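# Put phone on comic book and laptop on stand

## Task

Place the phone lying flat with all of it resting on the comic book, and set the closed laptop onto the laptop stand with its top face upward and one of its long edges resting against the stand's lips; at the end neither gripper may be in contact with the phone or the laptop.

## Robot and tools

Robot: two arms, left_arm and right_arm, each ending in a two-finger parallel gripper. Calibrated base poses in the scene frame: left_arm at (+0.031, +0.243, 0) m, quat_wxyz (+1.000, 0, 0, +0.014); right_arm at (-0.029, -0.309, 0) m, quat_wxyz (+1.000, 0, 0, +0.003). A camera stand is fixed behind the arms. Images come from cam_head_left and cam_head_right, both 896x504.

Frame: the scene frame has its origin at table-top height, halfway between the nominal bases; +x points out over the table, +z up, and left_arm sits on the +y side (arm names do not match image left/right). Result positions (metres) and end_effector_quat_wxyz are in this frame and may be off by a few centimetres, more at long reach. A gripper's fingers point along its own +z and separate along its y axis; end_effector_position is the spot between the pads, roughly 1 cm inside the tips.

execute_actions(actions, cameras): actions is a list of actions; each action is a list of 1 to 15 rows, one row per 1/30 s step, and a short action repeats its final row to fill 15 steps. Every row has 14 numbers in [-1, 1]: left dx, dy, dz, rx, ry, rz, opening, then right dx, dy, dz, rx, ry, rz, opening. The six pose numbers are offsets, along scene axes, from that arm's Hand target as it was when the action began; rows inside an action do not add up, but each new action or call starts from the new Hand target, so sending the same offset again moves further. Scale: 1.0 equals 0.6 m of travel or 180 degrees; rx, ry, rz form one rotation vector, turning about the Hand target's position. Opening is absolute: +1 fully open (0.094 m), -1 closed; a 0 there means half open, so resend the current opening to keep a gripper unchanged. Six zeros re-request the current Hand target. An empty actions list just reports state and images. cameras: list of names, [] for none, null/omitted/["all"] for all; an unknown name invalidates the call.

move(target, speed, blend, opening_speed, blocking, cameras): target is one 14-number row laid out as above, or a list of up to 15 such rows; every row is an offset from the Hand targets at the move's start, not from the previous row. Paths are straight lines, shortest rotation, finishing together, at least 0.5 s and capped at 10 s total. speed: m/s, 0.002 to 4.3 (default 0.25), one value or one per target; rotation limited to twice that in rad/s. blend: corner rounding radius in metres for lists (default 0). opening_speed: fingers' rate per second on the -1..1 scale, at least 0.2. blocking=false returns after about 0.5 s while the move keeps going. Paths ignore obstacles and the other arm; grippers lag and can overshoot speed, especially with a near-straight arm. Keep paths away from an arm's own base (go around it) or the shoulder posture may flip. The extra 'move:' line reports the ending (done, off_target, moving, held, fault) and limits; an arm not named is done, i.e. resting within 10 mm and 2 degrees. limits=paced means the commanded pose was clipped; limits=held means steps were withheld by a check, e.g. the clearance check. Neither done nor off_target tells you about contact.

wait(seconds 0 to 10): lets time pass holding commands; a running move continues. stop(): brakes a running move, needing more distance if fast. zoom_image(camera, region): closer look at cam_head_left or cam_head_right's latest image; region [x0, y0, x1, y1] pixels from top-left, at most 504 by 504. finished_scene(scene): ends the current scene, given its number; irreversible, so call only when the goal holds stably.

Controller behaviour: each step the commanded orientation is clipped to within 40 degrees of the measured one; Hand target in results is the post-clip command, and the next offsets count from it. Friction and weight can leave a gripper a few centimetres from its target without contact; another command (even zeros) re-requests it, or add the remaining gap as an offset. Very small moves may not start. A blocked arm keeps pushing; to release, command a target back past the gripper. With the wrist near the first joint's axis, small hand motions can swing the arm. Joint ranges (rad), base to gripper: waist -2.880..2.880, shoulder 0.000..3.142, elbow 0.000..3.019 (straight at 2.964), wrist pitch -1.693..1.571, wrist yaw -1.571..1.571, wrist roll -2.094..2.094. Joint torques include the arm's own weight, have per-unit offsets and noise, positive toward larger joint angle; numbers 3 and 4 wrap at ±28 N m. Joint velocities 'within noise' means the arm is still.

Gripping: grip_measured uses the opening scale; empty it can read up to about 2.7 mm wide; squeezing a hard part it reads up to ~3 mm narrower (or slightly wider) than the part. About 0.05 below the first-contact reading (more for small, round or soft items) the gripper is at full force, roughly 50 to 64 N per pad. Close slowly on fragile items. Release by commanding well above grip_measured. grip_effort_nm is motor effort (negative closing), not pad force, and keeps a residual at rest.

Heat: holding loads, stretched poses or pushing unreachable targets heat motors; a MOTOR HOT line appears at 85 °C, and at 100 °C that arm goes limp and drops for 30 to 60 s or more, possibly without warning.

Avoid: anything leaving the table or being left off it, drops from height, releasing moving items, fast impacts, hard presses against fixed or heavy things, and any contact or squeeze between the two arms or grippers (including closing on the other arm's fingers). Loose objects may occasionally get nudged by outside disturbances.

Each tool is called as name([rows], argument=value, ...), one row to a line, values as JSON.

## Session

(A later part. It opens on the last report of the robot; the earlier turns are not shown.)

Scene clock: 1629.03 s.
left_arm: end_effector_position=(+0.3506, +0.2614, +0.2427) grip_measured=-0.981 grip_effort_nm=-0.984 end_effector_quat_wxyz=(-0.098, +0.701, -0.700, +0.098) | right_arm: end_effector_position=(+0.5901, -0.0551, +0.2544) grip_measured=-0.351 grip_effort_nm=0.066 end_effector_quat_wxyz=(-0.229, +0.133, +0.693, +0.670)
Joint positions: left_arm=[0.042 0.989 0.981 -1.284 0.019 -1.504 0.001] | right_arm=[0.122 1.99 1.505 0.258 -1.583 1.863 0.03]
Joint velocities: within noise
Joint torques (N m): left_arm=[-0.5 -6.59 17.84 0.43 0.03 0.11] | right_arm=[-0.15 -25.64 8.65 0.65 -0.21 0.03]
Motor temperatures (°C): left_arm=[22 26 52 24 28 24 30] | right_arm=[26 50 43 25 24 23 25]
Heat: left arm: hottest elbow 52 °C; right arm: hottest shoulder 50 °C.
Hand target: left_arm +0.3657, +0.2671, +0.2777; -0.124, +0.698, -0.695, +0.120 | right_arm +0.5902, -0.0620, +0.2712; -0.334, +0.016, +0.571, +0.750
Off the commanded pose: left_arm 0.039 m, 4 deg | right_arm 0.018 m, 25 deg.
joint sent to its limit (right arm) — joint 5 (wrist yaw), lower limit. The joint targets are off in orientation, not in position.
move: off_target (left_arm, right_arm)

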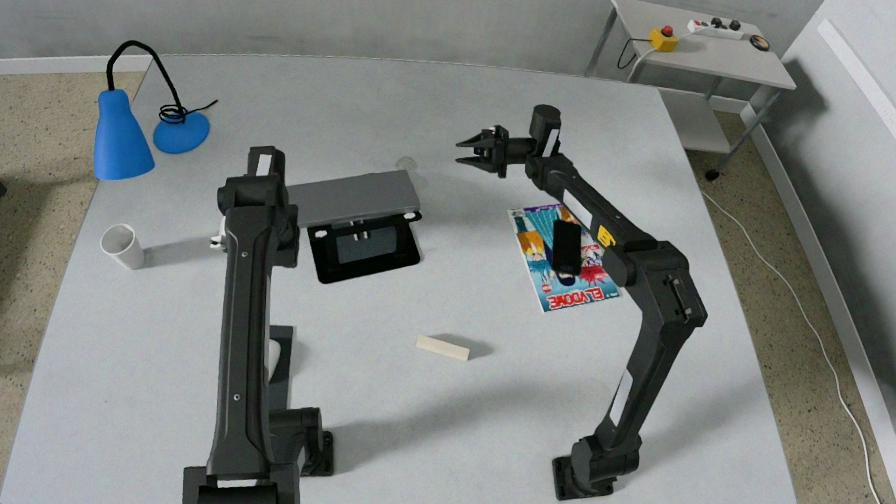

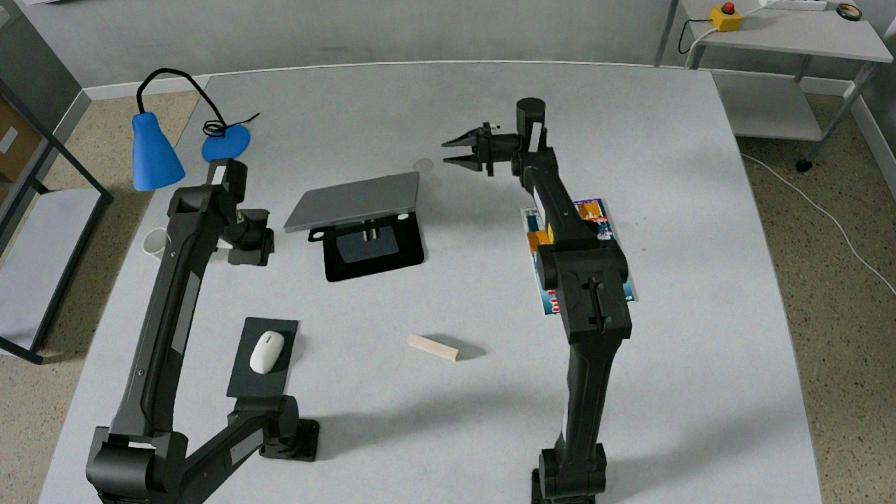

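move(target=[-0.2,0.2,0.1,0,0,0,-1,0,0,0,0,0,0,-0.35], speed=0.25, cameras=["cam_head_left","cam_head_right"])

zoom_image(camera="cam_head_left", region=[270, 155, 430, 245])

zoom_image(camera="cam_head_right", region=[270, 155, 430, 245])

zoom_image(camera="cam_head_left", region=[275, 160, 355, 205])

zoom_image(camera="cam_head_left", region=[345, 155, 425, 200])

Scene clock: 1637.07 s.
left_arm: end_effector_position=(+0.2398, +0.3772, +0.3086) grip_measured=-0.981 grip_effort_nm=-0.979 end_effector_quat_wxyz=(-0.096, +0.701, -0.696, +0.118) | right_arm: end_effector_position=(+0.5901, -0.0551, +0.2544) grip_measured=-0.351 grip_effort_nm=0.061 end_effector_quat_wxyz=(-0.229, +0.133, +0.693, +0.670)
Joint positions: left_arm=[0.701 0.849 1.079 -1.59 0.224 -0.872 0.001] | right_arm=[0.122 1.99 1.505 0.258 -1.583 1.863 0.03]
Joint velocities: within noise
Joint torques (N m): left_arm=[-0.38 -3.96 17.21 0.27 0.18 0.14] | right_arm=[-0.15 -25.52 8.66 0.65 -0.21 0.03]
Motor temperatures (°C): left_arm=[22 26 52 24 28 24 30] | right_arm=[26 50 43 25 24 23 25]
Heat: left arm: hottest elbow 52 °C; right arm: hottest shoulder 50 °C.
Hand target: left_arm +0.2457, +0.3872, +0.3377; -0.124, +0.699, -0.694, +0.121 | right_arm +0.5902, -0.0620, +0.2712; -0.334, +0.016, +0.571, +0.750
Off the commanded pose: left_arm 0.031 m, 3 deg | right_arm 0.018 m, 25 deg.
joint sent to its limit (right arm) — joint 5 (wrist yaw), lower limit. The joint targets are off in orientation, not in position.
move: off_target (left_arm, right_arm)

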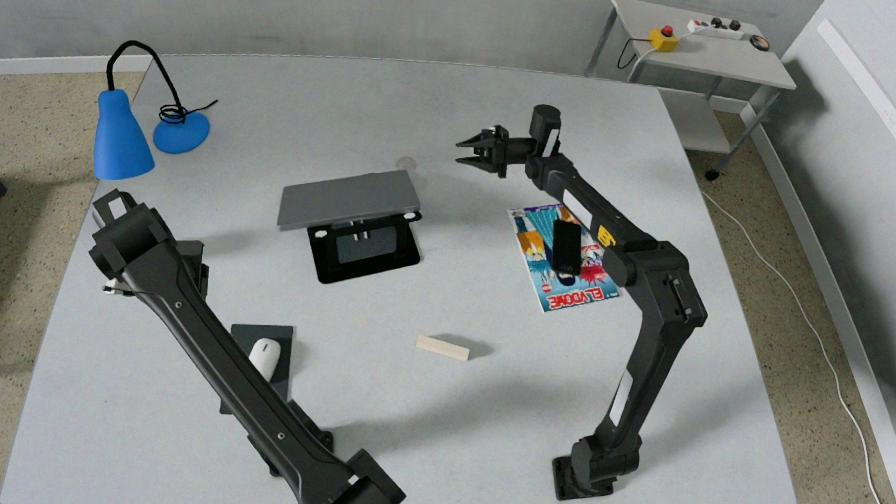

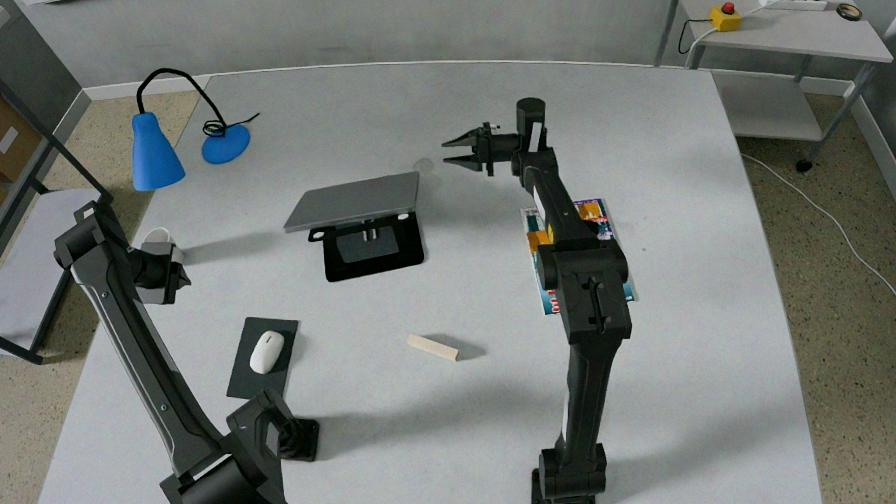

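Scaled by 3.150.

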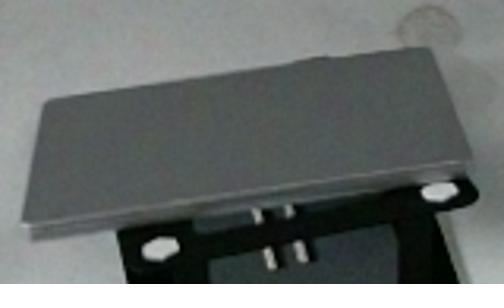

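Scaled by 3.150.

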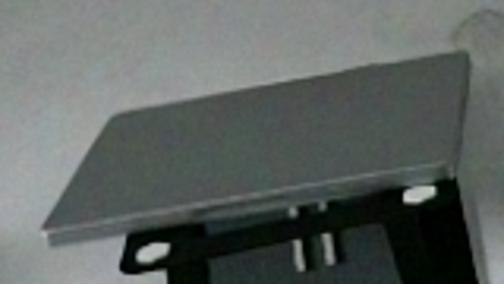

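Scaled by 6.300.

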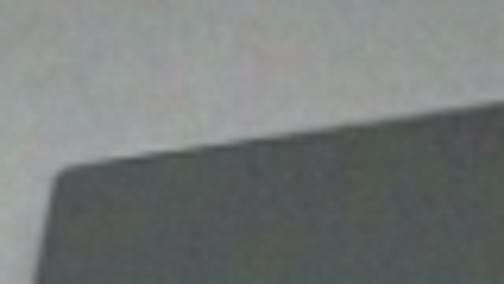

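Scaled by 6.300.

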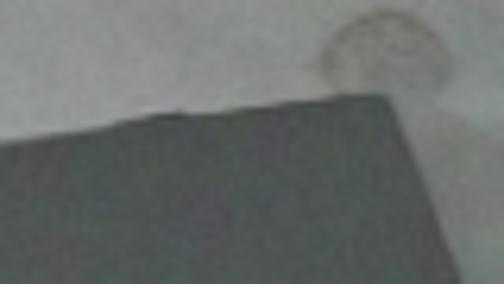

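zoom_image(camera="cam_head_right", region=[275, 165, 355, 255])

zoom_image(camera="cam_head_right", region=[345, 160, 435, 255])

zoom_image(camera="cam_head_left", region=[300, 200, 430, 290])

Scaled by 5.600.

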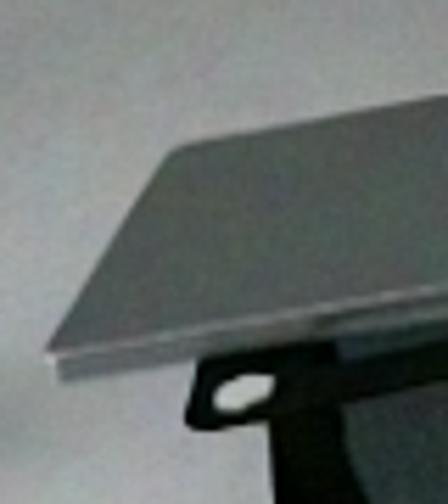

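Scaled by 5.305.

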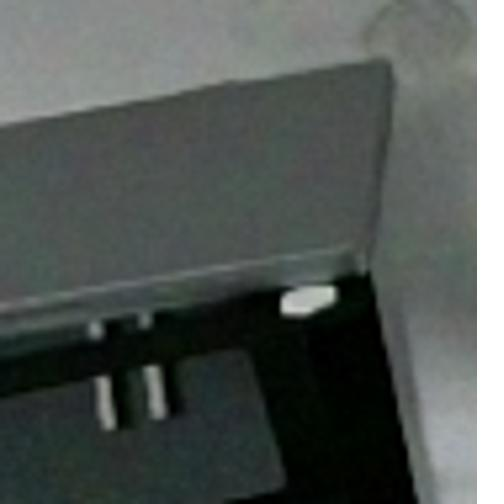

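Scaled by 3.877.

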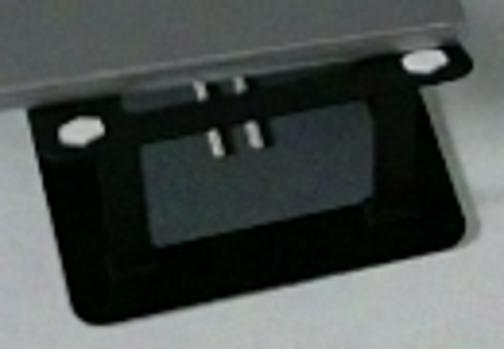

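move(target=[0.78,-0.12,0.0,0,0,0,-1,0,0,0,0,0,0,-0.35], speed=0.25)

Scene clock: 1663.70 s.
left_arm: end_effector_position=(+0.7025, +0.3198, +0.3147) grip_measured=-0.981 grip_effort_nm=-0.979 end_effector_quat_wxyz=(-0.106, +0.702, -0.696, +0.106) | right_arm: end_effector_position=(+0.5901, -0.0551, +0.2544) grip_measured=-0.351 grip_effort_nm=0.061 end_effector_quat_wxyz=(-0.229, +0.133, +0.693, +0.670)
Joint positions: left_arm=[0.096 1.98 2.246 -1.539 0.037 -1.46 0.001] | right_arm=[0.122 1.99 1.505 0.258 -1.583 1.863 0.03]
Joint velocities: within noise
Joint torques (N m): left_arm=[-2.73 -20.72 17.33 0.32 -0.21 -0.03] | right_arm=[-0.21 -25.58 8.65 0.66 -0.21 0.03]
Motor temperatures (°C): left_arm=[22 26 53 24 28 24 30] | right_arm=[26 50 43 25 24 23 25]
Heat: left arm: hottest elbow 53 °C; right arm: hottest shoulder 50 °C.
Hand target: left_arm +0.7136, +0.3152, +0.3379; -0.124, +0.699, -0.694, +0.121 | right_arm +0.5902, -0.0620, +0.2712; -0.334, +0.016, +0.571, +0.750
Off the commanded pose: left_arm 0.026 m, 3 deg | right_arm 0.018 m, 25 deg.
joint sent to its limit (right arm) — joint 5 (wrist yaw), lower limit. The joint targets are off in orientation, not in position.
move: off_target (left_arm, right_arm)

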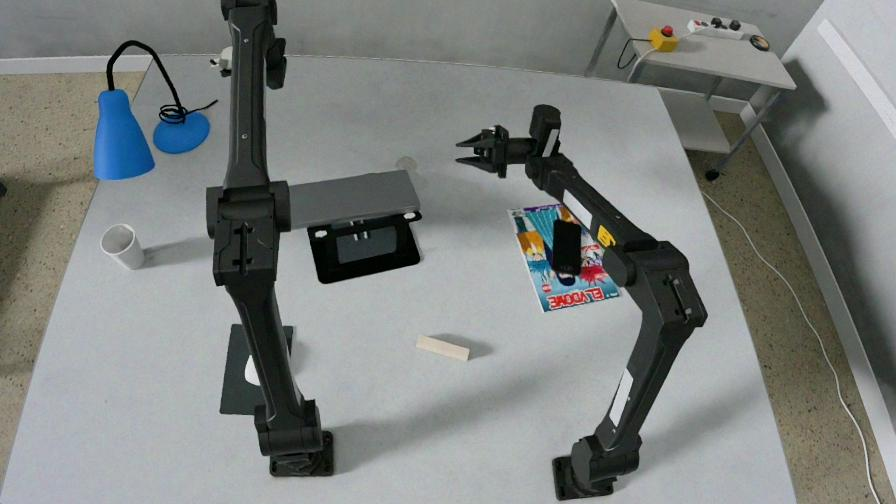

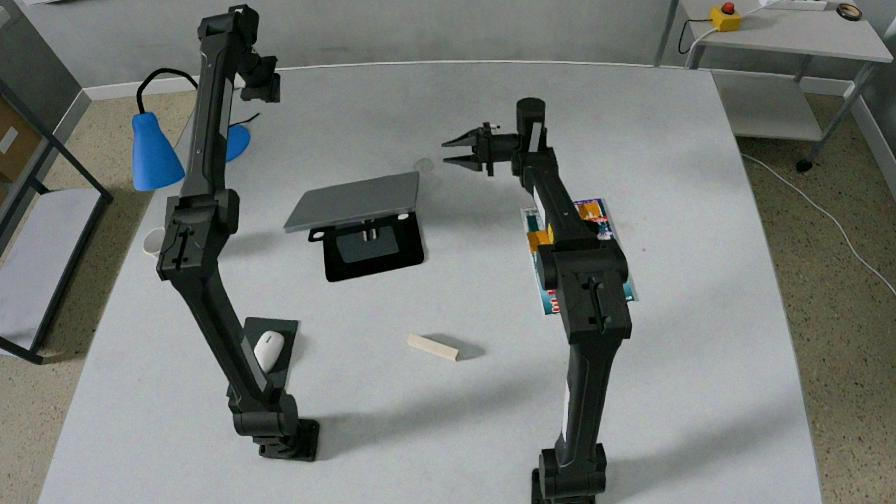

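move(target=[0.0,-0.03,-0.46,0,0,0,-1,0,0,0,0,0,0,-0.35], speed=0.12)

zoom_image(camera="cam_head_right", region=[220, 120, 440, 244])

Scene clock: 1668.63 s.
left_arm: end_effector_position=(+0.7110, +0.3064, +0.0644) grip_measured=-0.981 grip_effort_nm=-0.984 end_effector_quat_wxyz=(-0.121, +0.701, -0.693, +0.118) | right_arm: end_effector_position=(+0.5901, -0.0551, +0.2544) grip_measured=-0.351 grip_effort_nm=0.061 end_effector_quat_wxyz=(-0.229, +0.133, +0.693, +0.670)
Joint positions: left_arm=[0.072 2.019 1.633 -0.846 0.027 -1.486 0.001] | right_arm=[0.122 1.99 1.505 0.258 -1.583 1.863 0.03]
Joint velocities: within noise
Joint torques (N m): left_arm=[-2.14 -21.95 9.62 1.37 -0.21 -0.06] | right_arm=[-0.09 -25.64 8.65 0.66 -0.21 0.03]
Motor temperatures (°C): left_arm=[22 27 52 24 28 24 30] | right_arm=[26 50 43 25 24 23 25]
Heat: left arm: hottest elbow 52 °C; right arm: hottest shoulder 50 °C.
Hand target: left_arm +0.7136, +0.2971, +0.0617; -0.124, +0.699, -0.694, +0.121 | right_arm +0.5902, -0.0620, +0.2712; -0.334, +0.016, +0.571, +0.750
Off the commanded pose: left_arm 0.010 m, 1 deg | right_arm 0.018 m, 25 deg.
joint sent to its limit (right arm) — joint 5 (wrist yaw), lower limit. The joint targets are off in orientation, not in position.
move: off_target (right_arm)

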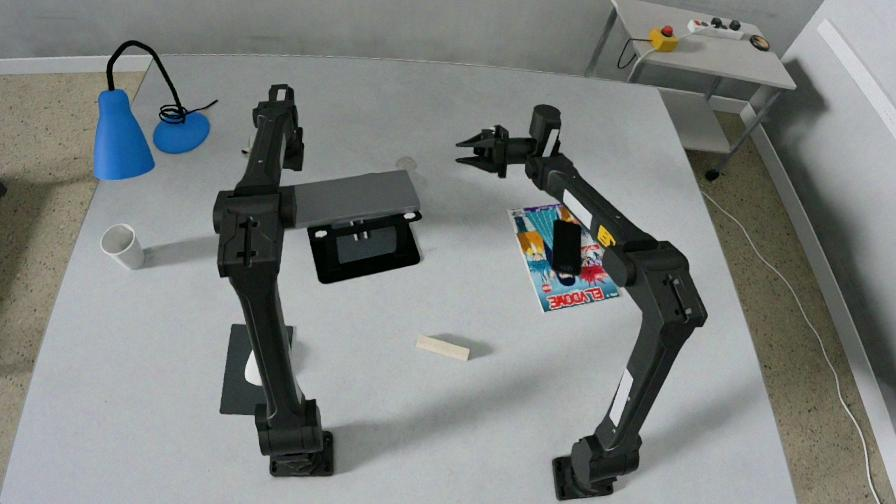

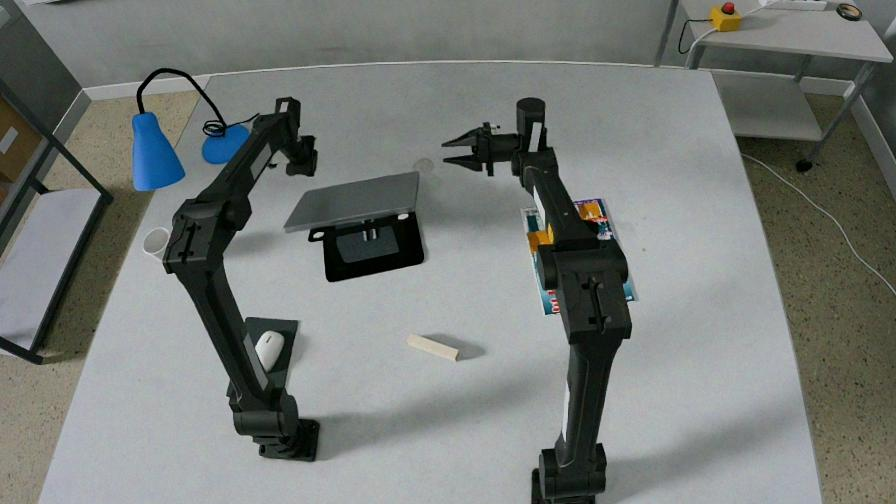

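Scaled by 2.291.

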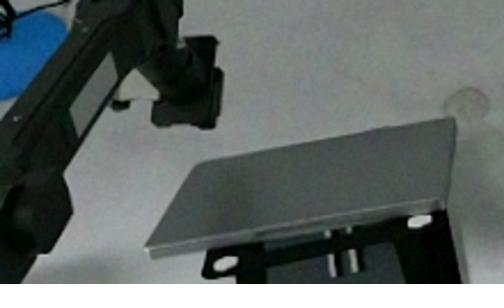

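move([
  [0,0,-0.03,0,0,0,-1,0,0,0,0,0,0,-0.35],
  [-0.09,-0.015,-0.03,0,0,0,-1,0,0,0,0,0,0,-0.35],
], speed=0.06, cameras=["cam_head_left","cam_head_right"])

zoom_image(camera="cam_head_right", region=[270, 155, 430, 245])

zoom_image(camera="cam_head_left", region=[270, 155, 430, 245])

Scene clock: 1673.47 s.
left_arm: end_effector_position=(+0.6632, +0.2986, +0.0394) grip_measured=-0.981 grip_effort_nm=-0.979 end_effector_quat_wxyz=(-0.122, +0.702, -0.692, +0.118) | right_arm: end_effector_position=(+0.5901, -0.0551, +0.2544) grip_measured=-0.351 grip_effort_nm=0.066 end_effector_quat_wxyz=(-0.229, +0.133, +0.693, +0.670)
Joint positions: left_arm=[0.067 1.933 1.421 -0.719 0.024 -1.493 0.001] | right_arm=[0.122 1.99 1.505 0.258 -1.583 1.863 0.03]
Joint velocities: within noise
Joint torques (N m): left_arm=[-2.73 -22.18 7.86 1.09 -0.16 -0.02] | right_arm=[-0.09 -25.64 8.64 0.65 -0.21 0.03]
Motor temperatures (°C): left_arm=[22 27 52 24 28 24 30] | right_arm=[26 50 43 25 24 23 25]
Heat: left arm: hottest elbow 52 °C; right arm: hottest shoulder 50 °C.
Hand target: left_arm +0.6594, +0.2881, +0.0436; -0.124, +0.699, -0.694, +0.120 | right_arm +0.5902, -0.0620, +0.2712; -0.334, +0.016, +0.571, +0.750
Off the commanded pose: left_arm 0.012 m, 1 deg | right_arm 0.018 m, 25 deg.
joint sent to its limit (right arm) — joint 5 (wrist yaw), lower limit. The joint targets are off in orientation, not in position.
move: off_target (left_arm, right_arm)

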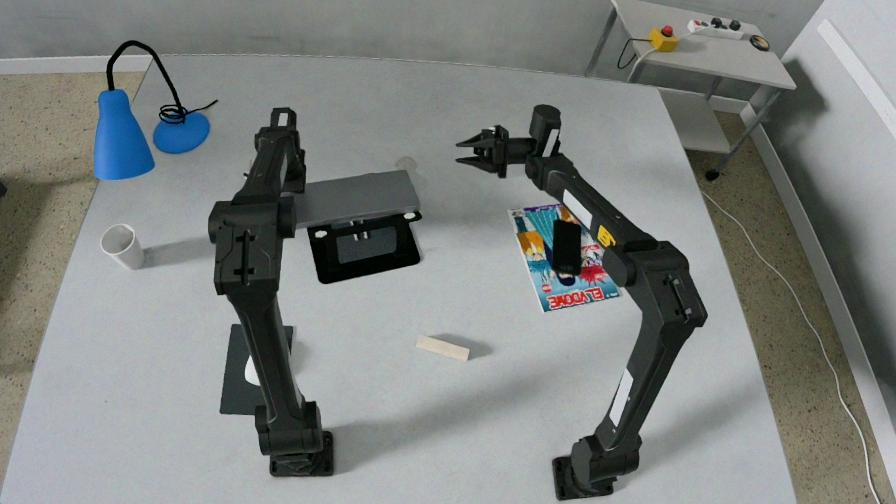

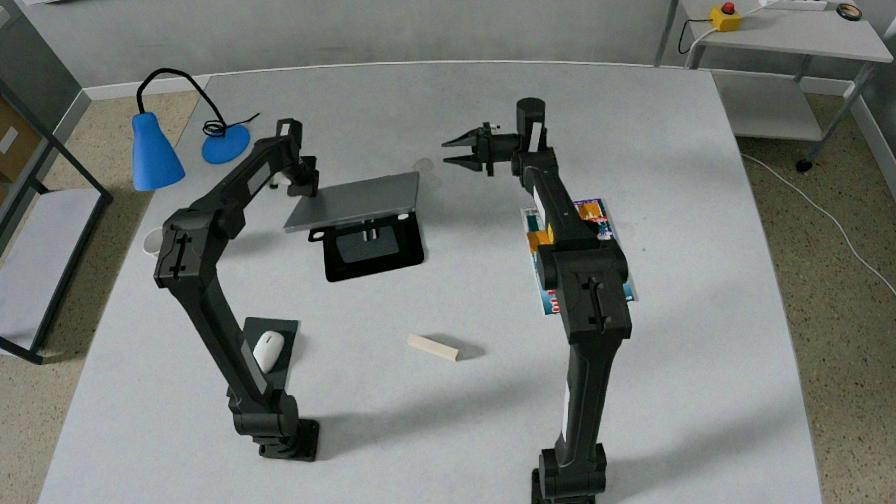

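Scaled by 3.150.

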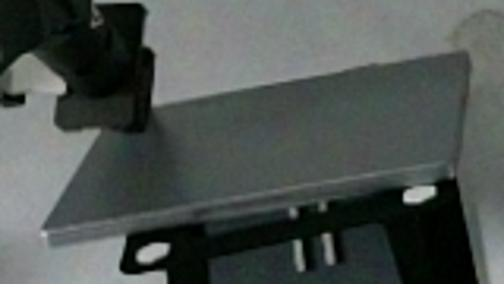

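Scaled by 3.150.

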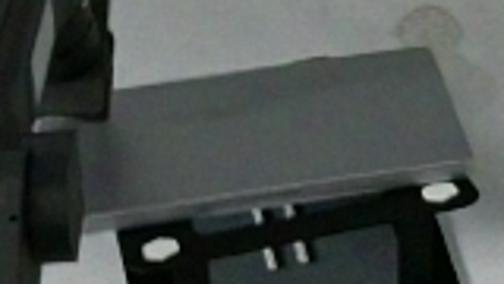

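move(target=[-0.04,0,-0.005,0,0,0,-1,0,0,0,0,0,0,-0.35], speed=0.05, cameras=["cam_head_left","cam_head_right"])

zoom_image(camera="cam_head_right", region=[270, 155, 430, 245])

Scene clock: 1676.60 s.
left_arm: end_effector_position=(+0.6471, +0.2971, +0.0472) grip_measured=-0.981 grip_effort_nm=-0.979 end_effector_quat_wxyz=(-0.133, +0.700, -0.690, +0.127) | right_arm: end_effector_position=(+0.5901, -0.0551, +0.2544) grip_measured=-0.351 grip_effort_nm=0.066 end_effector_quat_wxyz=(-0.229, +0.133, +0.693, +0.670)
Joint positions: left_arm=[0.067 1.874 1.344 -0.671 0.024 -1.494 0.001] | right_arm=[0.122 1.99 1.505 0.258 -1.583 1.863 0.03]
Joint velocities: within noise
Joint torques (N m): left_arm=[-2.26 -20.66 7.05 0.81 -0.18 -0.03] | right_arm=[-0.21 -25.58 8.64 0.66 -0.21 0.03]
Motor temperatures (°C): left_arm=[22 28 51 24 28 24 30] | right_arm=[26 50 43 25 24 23 25]
Heat: left arm: hottest elbow 51 °C; right arm: hottest shoulder 50 °C.
Hand target: left_arm +0.6356, +0.2881, +0.0407; -0.124, +0.699, -0.694, +0.121 | right_arm +0.5902, -0.0620, +0.2712; -0.334, +0.016, +0.571, +0.750
Off the commanded pose: left_arm 0.016 m, 1 deg | right_arm 0.018 m, 25 deg.
joint sent to its limit (right arm) — joint 5 (wrist yaw), lower limit. The joint targets are off in orientation, not in position.
move: off_target (left_arm, right_arm)

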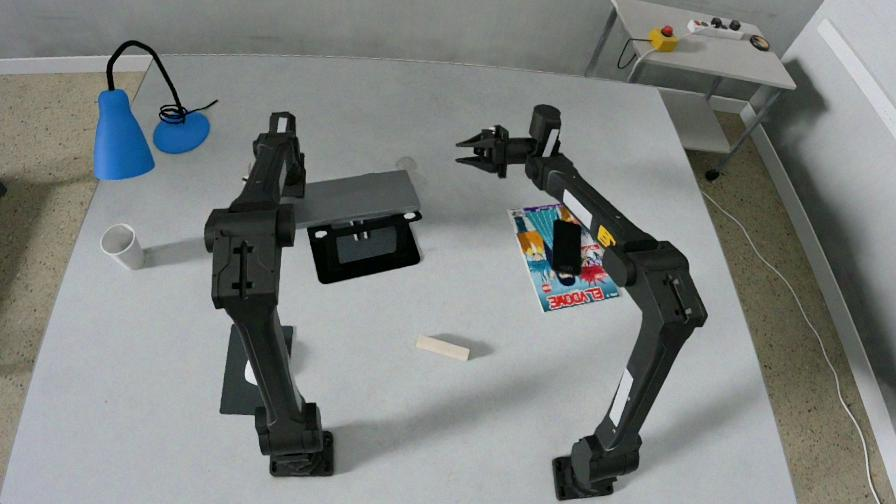

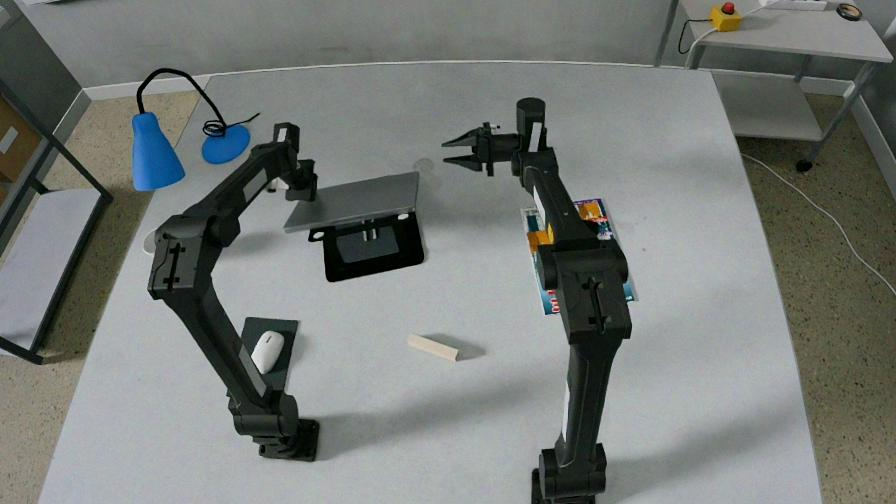

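Scaled by 3.150.

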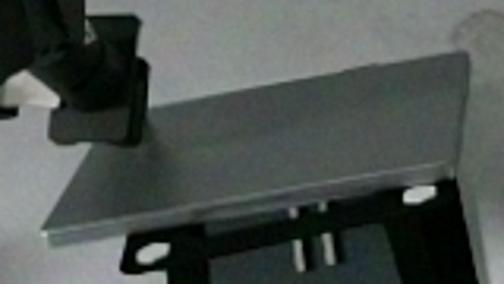

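move(target=[-0.03,0,-0.01,0,0,0,-1,0,0,0,0,0,0,-0.35], speed=0.04, cameras=["cam_head_left","cam_head_right"])

zoom_image(camera="cam_head_right", region=[270, 155, 430, 245])

Scene clock: 1679.60 s.
left_arm: end_effector_position=(+0.6360, +0.2960, +0.0510) grip_measured=-0.981 grip_effort_nm=-0.974 end_effector_quat_wxyz=(-0.143, +0.698, -0.688, +0.136) | right_arm: end_effector_position=(+0.5901, -0.0551, +0.2544) grip_measured=-0.351 grip_effort_nm=0.061 end_effector_quat_wxyz=(-0.229, +0.133, +0.693, +0.670)
Joint positions: left_arm=[0.067 1.834 1.287 -0.628 0.024 -1.494 0.001] | right_arm=[0.122 1.99 1.505 0.258 -1.583 1.863 0.03]
Joint velocities: within noise
Joint torques (N m): left_arm=[-2.32 -19.14 6.24 0.38 -0.09 0.05] | right_arm=[-0.15 -25.7 8.66 0.65 -0.21 0.03]
Motor temperatures (°C): left_arm=[22 28 50 24 28 24 30] | right_arm=[26 50 43 25 24 23 25]
Heat: left arm: hottest elbow 50 °C; right arm: hottest shoulder 50 °C.
Hand target: left_arm +0.6176, +0.2881, +0.0348; -0.124, +0.699, -0.694, +0.121 | right_arm +0.5902, -0.0620, +0.2712; -0.334, +0.016, +0.571, +0.750
Off the commanded pose: left_arm 0.026 m, 3 deg | right_arm 0.018 m, 25 deg.
joint sent to its limit (right arm) — joint 5 (wrist yaw), lower limit. The joint targets are off in orientation, not in position.
move: off_target (left_arm, right_arm)

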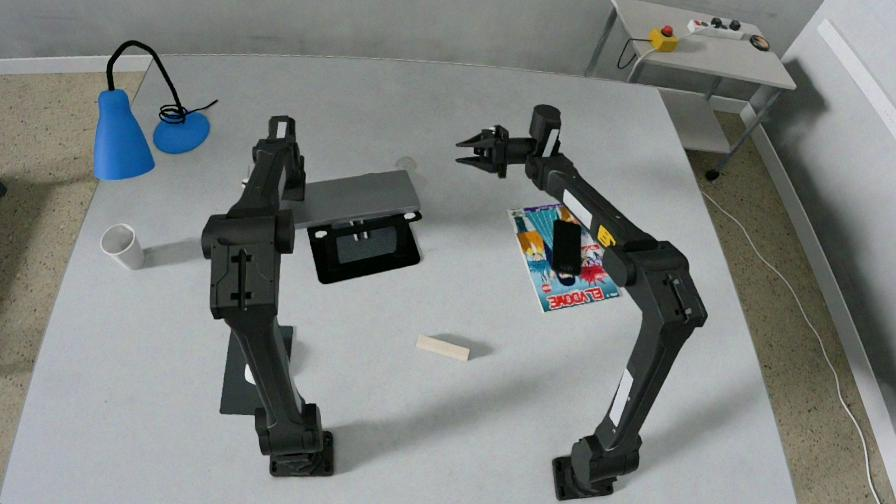

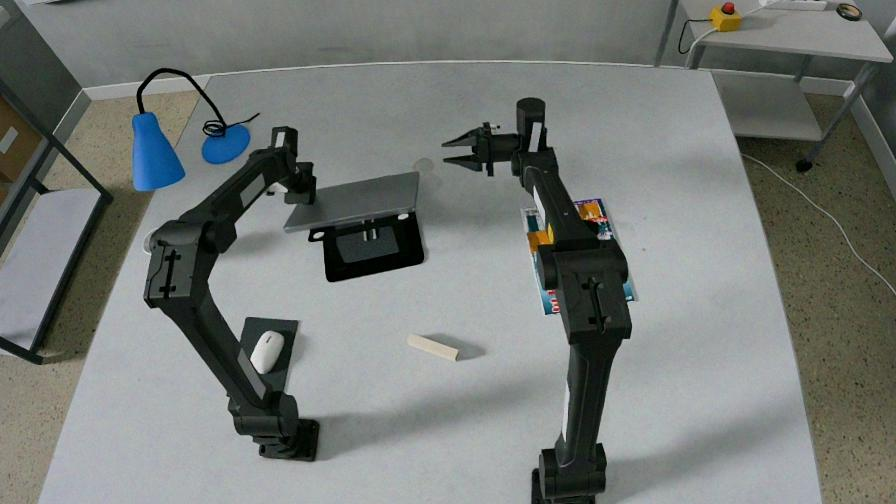

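Scaled by 3.150.

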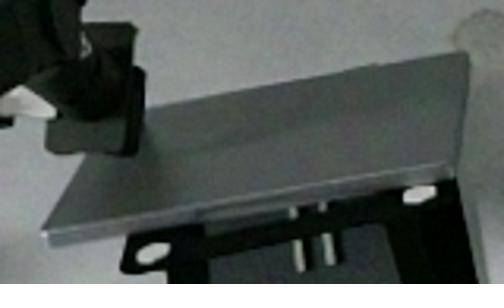

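move(target=[-0.03,0,-0.01,0,0,0,-1,0,0,0,0,0,0,-0.35], speed=0.04, cameras=["cam_head_left","cam_head_right"])

zoom_image(camera="cam_head_right", region=[270, 155, 430, 245])

zoom_image(camera="cam_head_left", region=[270, 155, 430, 245])

Scene clock: 1683.47 s.
left_arm: end_effector_position=(+0.6254, +0.2950, +0.0555) grip_measured=-0.981 grip_effort_nm=-0.974 end_effector_quat_wxyz=(-0.153, +0.696, -0.687, +0.144) | right_arm: end_effector_position=(+0.5900, -0.0551, +0.2546) grip_measured=-0.351 grip_effort_nm=0.061 end_effector_quat_wxyz=(-0.229, +0.134, +0.693, +0.670)
Joint positions: left_arm=[0.067 1.793 1.232 -0.586 0.024 -1.494 0.001] | right_arm=[0.122 1.99 1.505 0.256 -1.583 1.863 0.03]
Joint velocities: within noise
Joint torques (N m): left_arm=[-1.26 -17.55 5.26 0.08 -0.06 0.07] | right_arm=[-0.26 -25.7 8.65 0.66 -0.21 0.03]
Motor temperatures (°C): left_arm=[22 28 50 24 28 24 30] | right_arm=[26 50 43 25 24 23 25]
Heat: left arm: hottest elbow 50 °C; right arm: hottest shoulder 50 °C.
Hand target: left_arm +0.5996, +0.2881, +0.0288; -0.124, +0.699, -0.694, +0.121 | right_arm +0.5901, -0.0620, +0.2714; -0.334, +0.016, +0.571, +0.750
Off the commanded pose: left_arm 0.038 m, 4 deg | right_arm 0.018 m, 25 deg.
joint sent to its limit (right arm) — joint 5 (wrist yaw), lower limit. The joint targets are off in orientation, not in position.
move: off_target (left_arm, right_arm)

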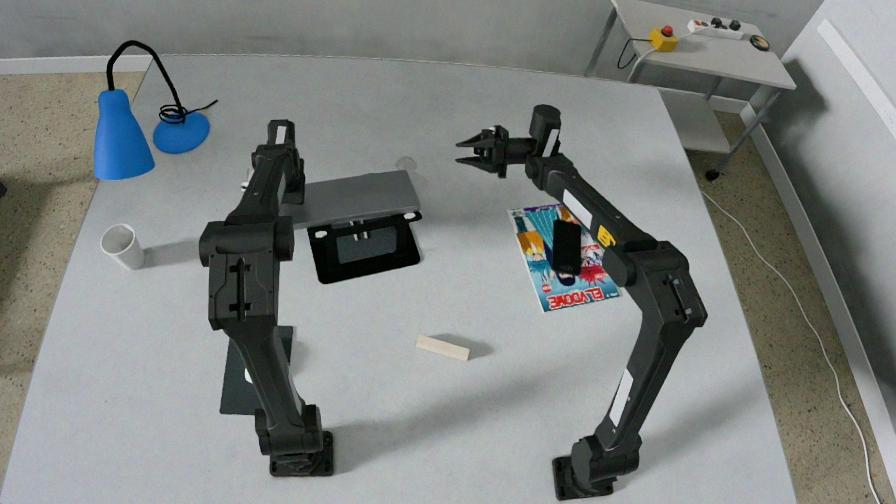

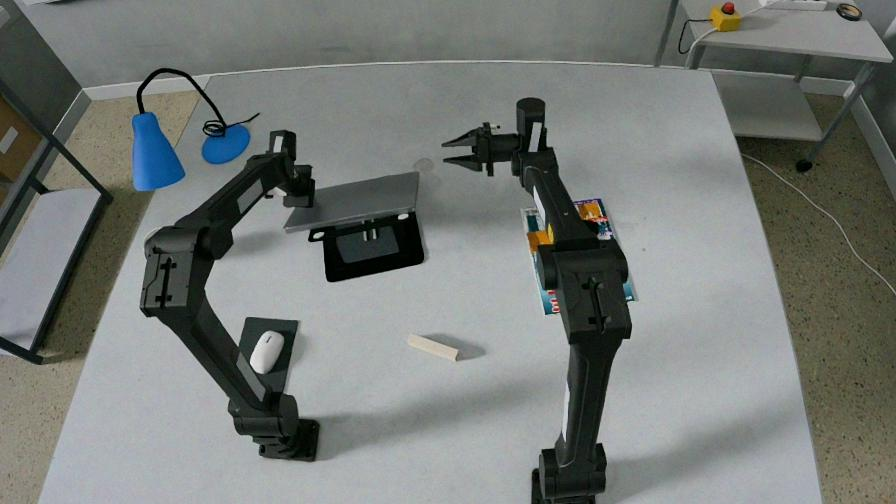

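Scaled by 3.150.

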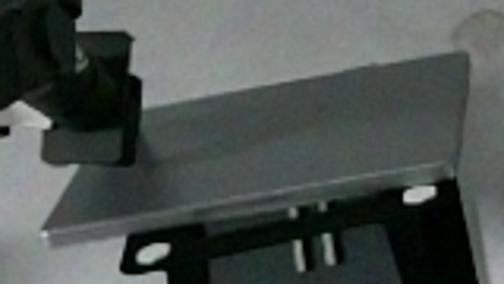

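Scaled by 3.150.

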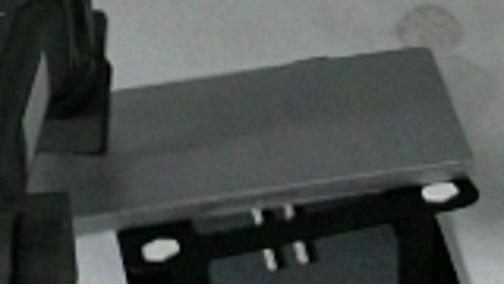

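move([
  [0.03,0,0.08,0,0,0,-1,0,0,0,0,0,0,-0.35],
  [0.21,0,0.09,0,0,0,-1,0,0,0,0,0,0,-0.35],
], speed=0.12, cameras=[])

move(target=[0.01,0.005,-0.095,0,0,0,-1,0,0,0,0,0,0,-0.35], speed=0.06, cameras=["cam_head_left","cam_head_right"])

zoom_image(camera="cam_head_right", region=[270, 125, 430, 245])

Scene clock: 1691.13 s.
left_arm: end_effector_position=(+0.7005, +0.2951, +0.0616) grip_measured=-0.981 grip_effort_nm=-0.979 end_effector_quat_wxyz=(-0.107, +0.703, -0.695, +0.106) | right_arm: end_effector_position=(+0.5900, -0.0551, +0.2546) grip_measured=-0.351 grip_effort_nm=0.061 end_effector_quat_wxyz=(-0.229, +0.134, +0.693, +0.670)
Joint positions: left_arm=[0.056 2.013 1.622 -0.88 0.022 -1.502 0.001] | right_arm=[0.122 1.99 1.505 0.256 -1.583 1.863 0.03]
Joint velocities: within noise
Joint torques (N m): left_arm=[-2.9 -21.25 16.54 0.65 -0.18 -0.05] | right_arm=[-0.15 -25.58 8.65 0.69 -0.21 0.02]
Motor temperatures (°C): left_arm=[22 28 49 24 28 24 30] | right_arm=[26 50 43 25 24 23 25]
Heat: left arm: hottest elbow 49 °C; right arm: hottest shoulder 50 °C.
Hand target: left_arm +0.7256, +0.2880, +0.0827; -0.124, +0.698, -0.694, +0.121 | right_arm +0.5901, -0.0620, +0.2714; -0.334, +0.016, +0.571, +0.750
Off the commanded pose: left_arm 0.034 m, 3 deg | right_arm 0.018 m, 25 deg.
joint sent to its limit (right arm) — joint 5 (wrist yaw), lower limit. The joint targets are off in orientation, not in position.
move: off_target (left_arm, right_arm)
No camera images: "cameras" was empty.

Scene clock: 1692.60 s.
left_arm: end_effector_position=(+0.7132, +0.2962, +0.0182) grip_measured=-0.981 grip_effort_nm=-0.979 end_effector_quat_wxyz=(-0.110, +0.703, -0.695, +0.108) | right_arm: end_effector_position=(+0.5900, -0.0551, +0.2546) grip_measured=-0.351 grip_effort_nm=0.066 end_effector_quat_wxyz=(-0.229, +0.134, +0.693, +0.670)
Joint positions: left_arm=[0.056 2.088 1.622 -0.797 0.022 -1.502 0.001] | right_arm=[0.122 1.99 1.505 0.256 -1.583 1.863 0.03]
Joint velocities: within noise
Joint torques (N m): left_arm=[-2.37 -20.89 13.31 1.2 -0.12 -0.02] | right_arm=[-0.15 -25.64 8.68 0.68 -0.2 0.02]
Motor temperatures (°C): left_arm=[22 28 49 24 28 24 30] | right_arm=[26 50 43 25 24 23 25]
Heat: left arm: hottest elbow 49 °C; right arm: hottest shoulder 50 °C.
Hand target: left_arm +0.7317, +0.2910, +0.0258; -0.124, +0.698, -0.694, +0.121 | right_arm +0.5901, -0.0620, +0.2714; -0.334, +0.016, +0.571, +0.750
Off the commanded pose: left_arm 0.021 m, 2 deg | right_arm 0.018 m, 25 deg.
joint sent to its limit (right arm) — joint 5 (wrist yaw), lower limit. The joint targets are off in orientation, not in position.
move: off_target (left_arm, right_arm)

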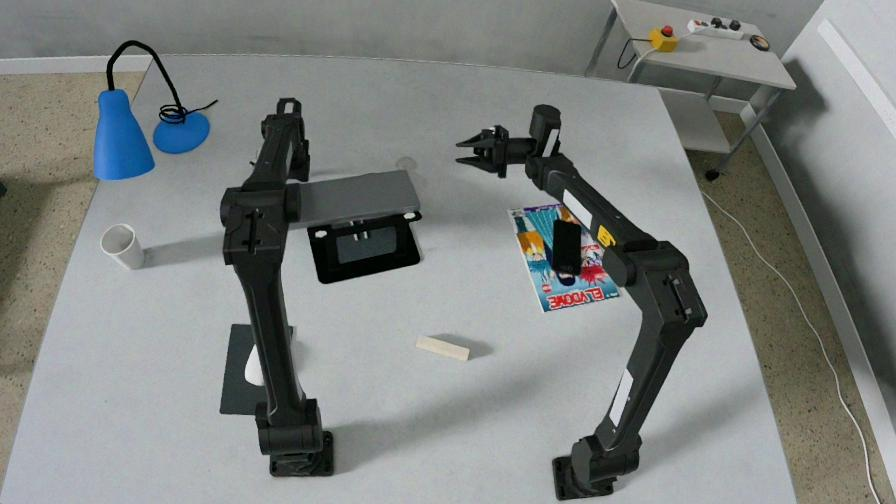

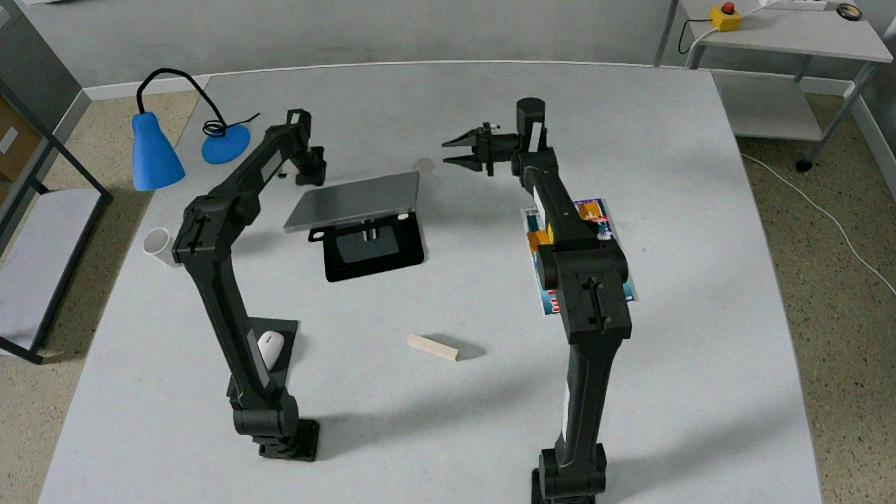

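Scaled by 3.150.

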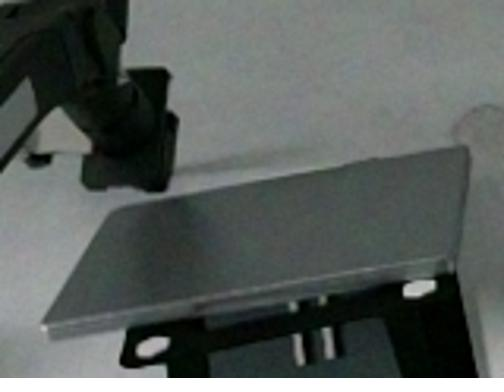

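move(target=[-0.08,0,-0.006,0,0,0,-1,0,0,0,0,0,0,-0.35], speed=0.05, cameras=["cam_head_left","cam_head_right"])

zoom_image(camera="cam_head_right", region=[270, 125, 430, 245])

Scene clock: 1696.57 s.
left_arm: end_effector_position=(+0.6864, +0.2939, +0.0166) grip_measured=-0.981 grip_effort_nm=-0.974 end_effector_quat_wxyz=(-0.120, +0.701, -0.693, +0.117) | right_arm: end_effector_position=(+0.5900, -0.0551, +0.2546) grip_measured=-0.351 grip_effort_nm=0.061 end_effector_quat_wxyz=(-0.229, +0.134, +0.693, +0.670)
Joint positions: left_arm=[0.056 2.016 1.488 -0.708 0.022 -1.502 0.001] | right_arm=[0.122 1.99 1.505 0.256 -1.583 1.863 0.03]
Joint velocities: within noise
Joint torques (N m): left_arm=[-1.55 -23.59 8.08 1.09 -0.04 -0.01] | right_arm=[-0.15 -25.7 8.68 0.69 -0.2 0.03]
Motor temperatures (°C): left_arm=[22 29 49 24 28 24 30] | right_arm=[26 51 43 25 24 23 25]
Heat: left arm: hottest elbow 49 °C; right arm: hottest shoulder 51 °C.
Hand target: left_arm +0.6834, +0.2910, +0.0219; -0.124, +0.698, -0.694, +0.120 | right_arm +0.5901, -0.0620, +0.2714; -0.334, +0.016, +0.571, +0.750
Off the commanded pose: left_arm 0.007 m, 1 deg | right_arm 0.018 m, 25 deg.
joint sent to its limit (right arm) — joint 5 (wrist yaw), lower limit. The joint targets are off in orientation, not in position.
move: off_target (right_arm)

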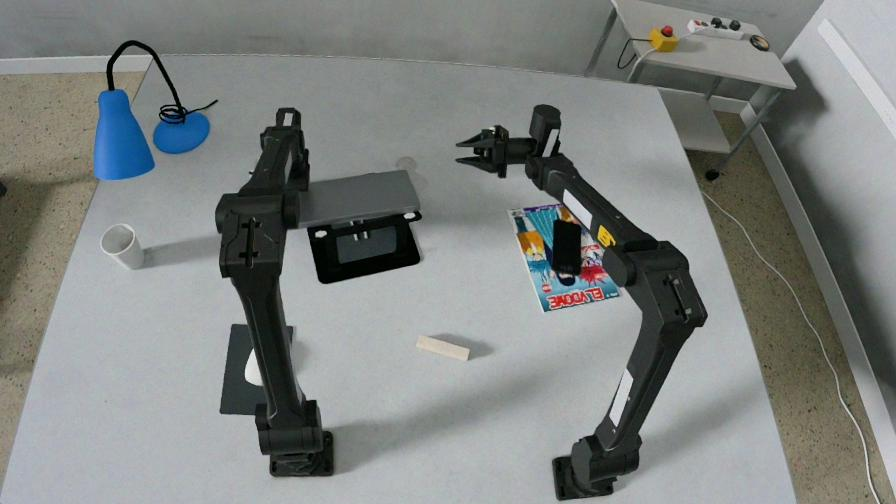

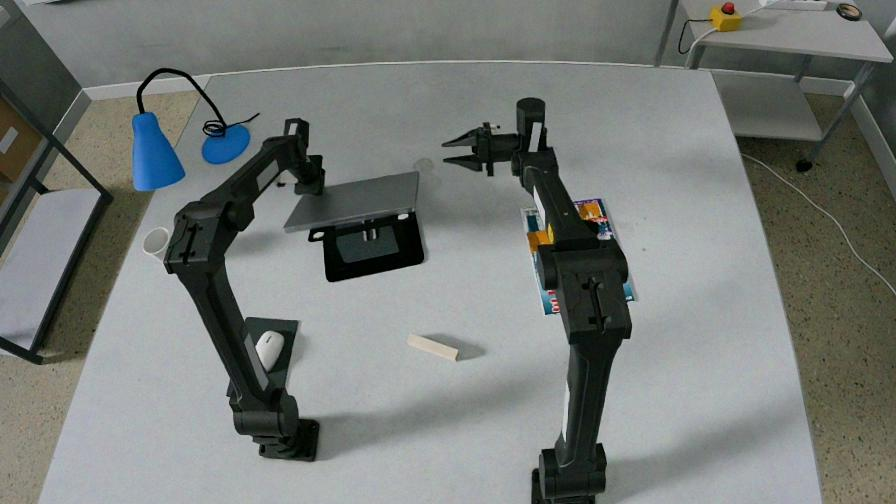

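Scaled by 3.150.

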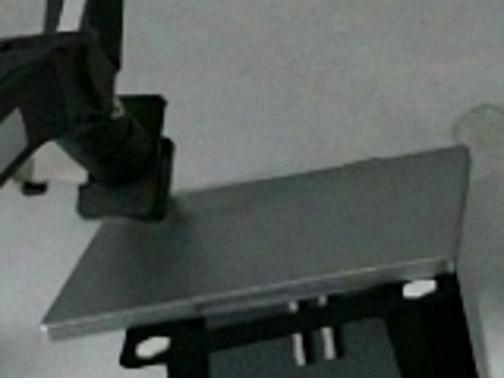

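move(target=[-0.045,0,0,0,0,0,-1,0,0,0,0,0,0,-0.35], speed=0.05, cameras=["cam_head_left","cam_head_right"])

zoom_image(camera="cam_head_right", region=[270, 125, 430, 245])

Scene clock: 1699.63 s.
left_arm: end_effector_position=(+0.6736, +0.2928, +0.0296) grip_measured=-0.981 grip_effort_nm=-0.974 end_effector_quat_wxyz=(-0.138, +0.698, -0.690, +0.132) | right_arm: end_effector_position=(+0.5900, -0.0551, +0.2546) grip_measured=-0.351 grip_effort_nm=0.066 end_effector_quat_wxyz=(-0.229, +0.134, +0.693, +0.670)
Joint positions: left_arm=[0.056 1.95 1.407 -0.645 0.022 -1.502 0.001] | right_arm=[0.122 1.99 1.505 0.256 -1.583 1.863 0.03]
Joint velocities: within noise
Joint torques (N m): left_arm=[-2.14 -22.65 6.69 0.35 -0.07 0.08] | right_arm=[-0.21 -25.58 8.65 0.66 -0.21 0.03]
Motor temperatures (°C): left_arm=[22 29 49 24 28 24 30] | right_arm=[26 51 43 25 24 23 25]
Heat: left arm: hottest elbow 49 °C; right arm: hottest shoulder 51 °C.
Hand target: left_arm +0.6565, +0.2910, +0.0221; -0.124, +0.698, -0.694, +0.121 | right_arm +0.5901, -0.0620, +0.2714; -0.334, +0.016, +0.571, +0.750
Off the commanded pose: left_arm 0.019 m, 2 deg | right_arm 0.018 m, 25 deg.
joint sent to its limit (right arm) — joint 5 (wrist yaw), lower limit. The joint targets are off in orientation, not in position.
move: off_target (left_arm, right_arm)

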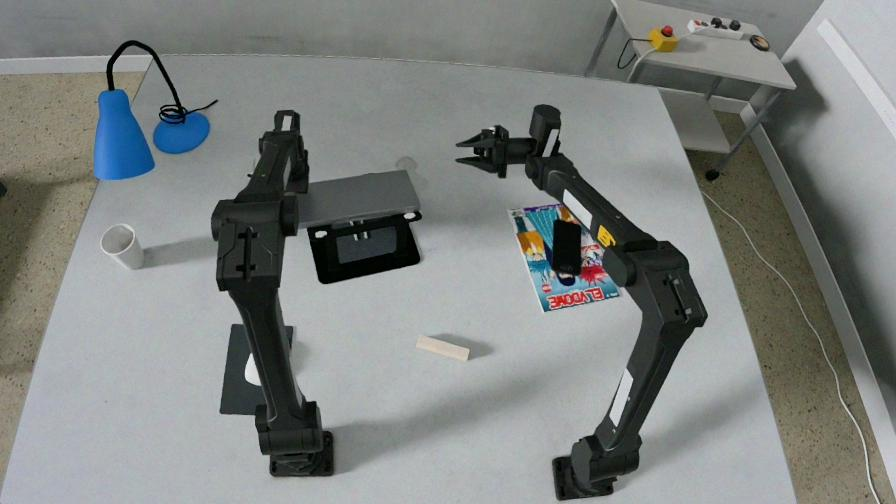

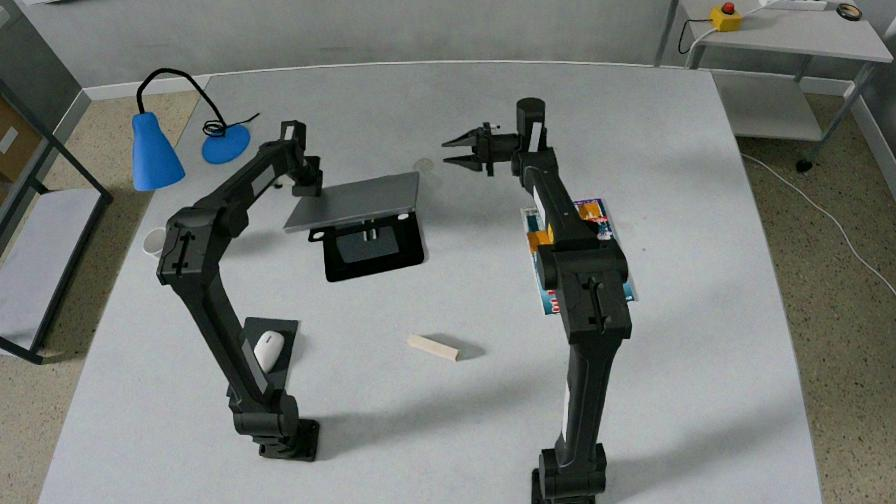

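Scaled by 3.150.

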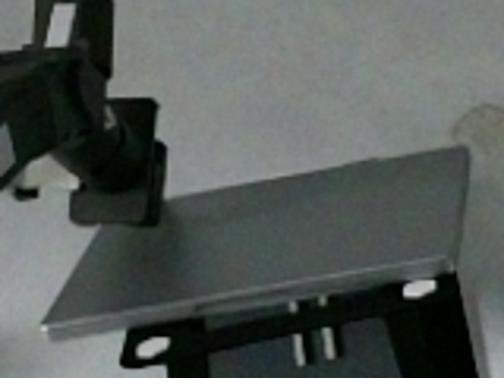

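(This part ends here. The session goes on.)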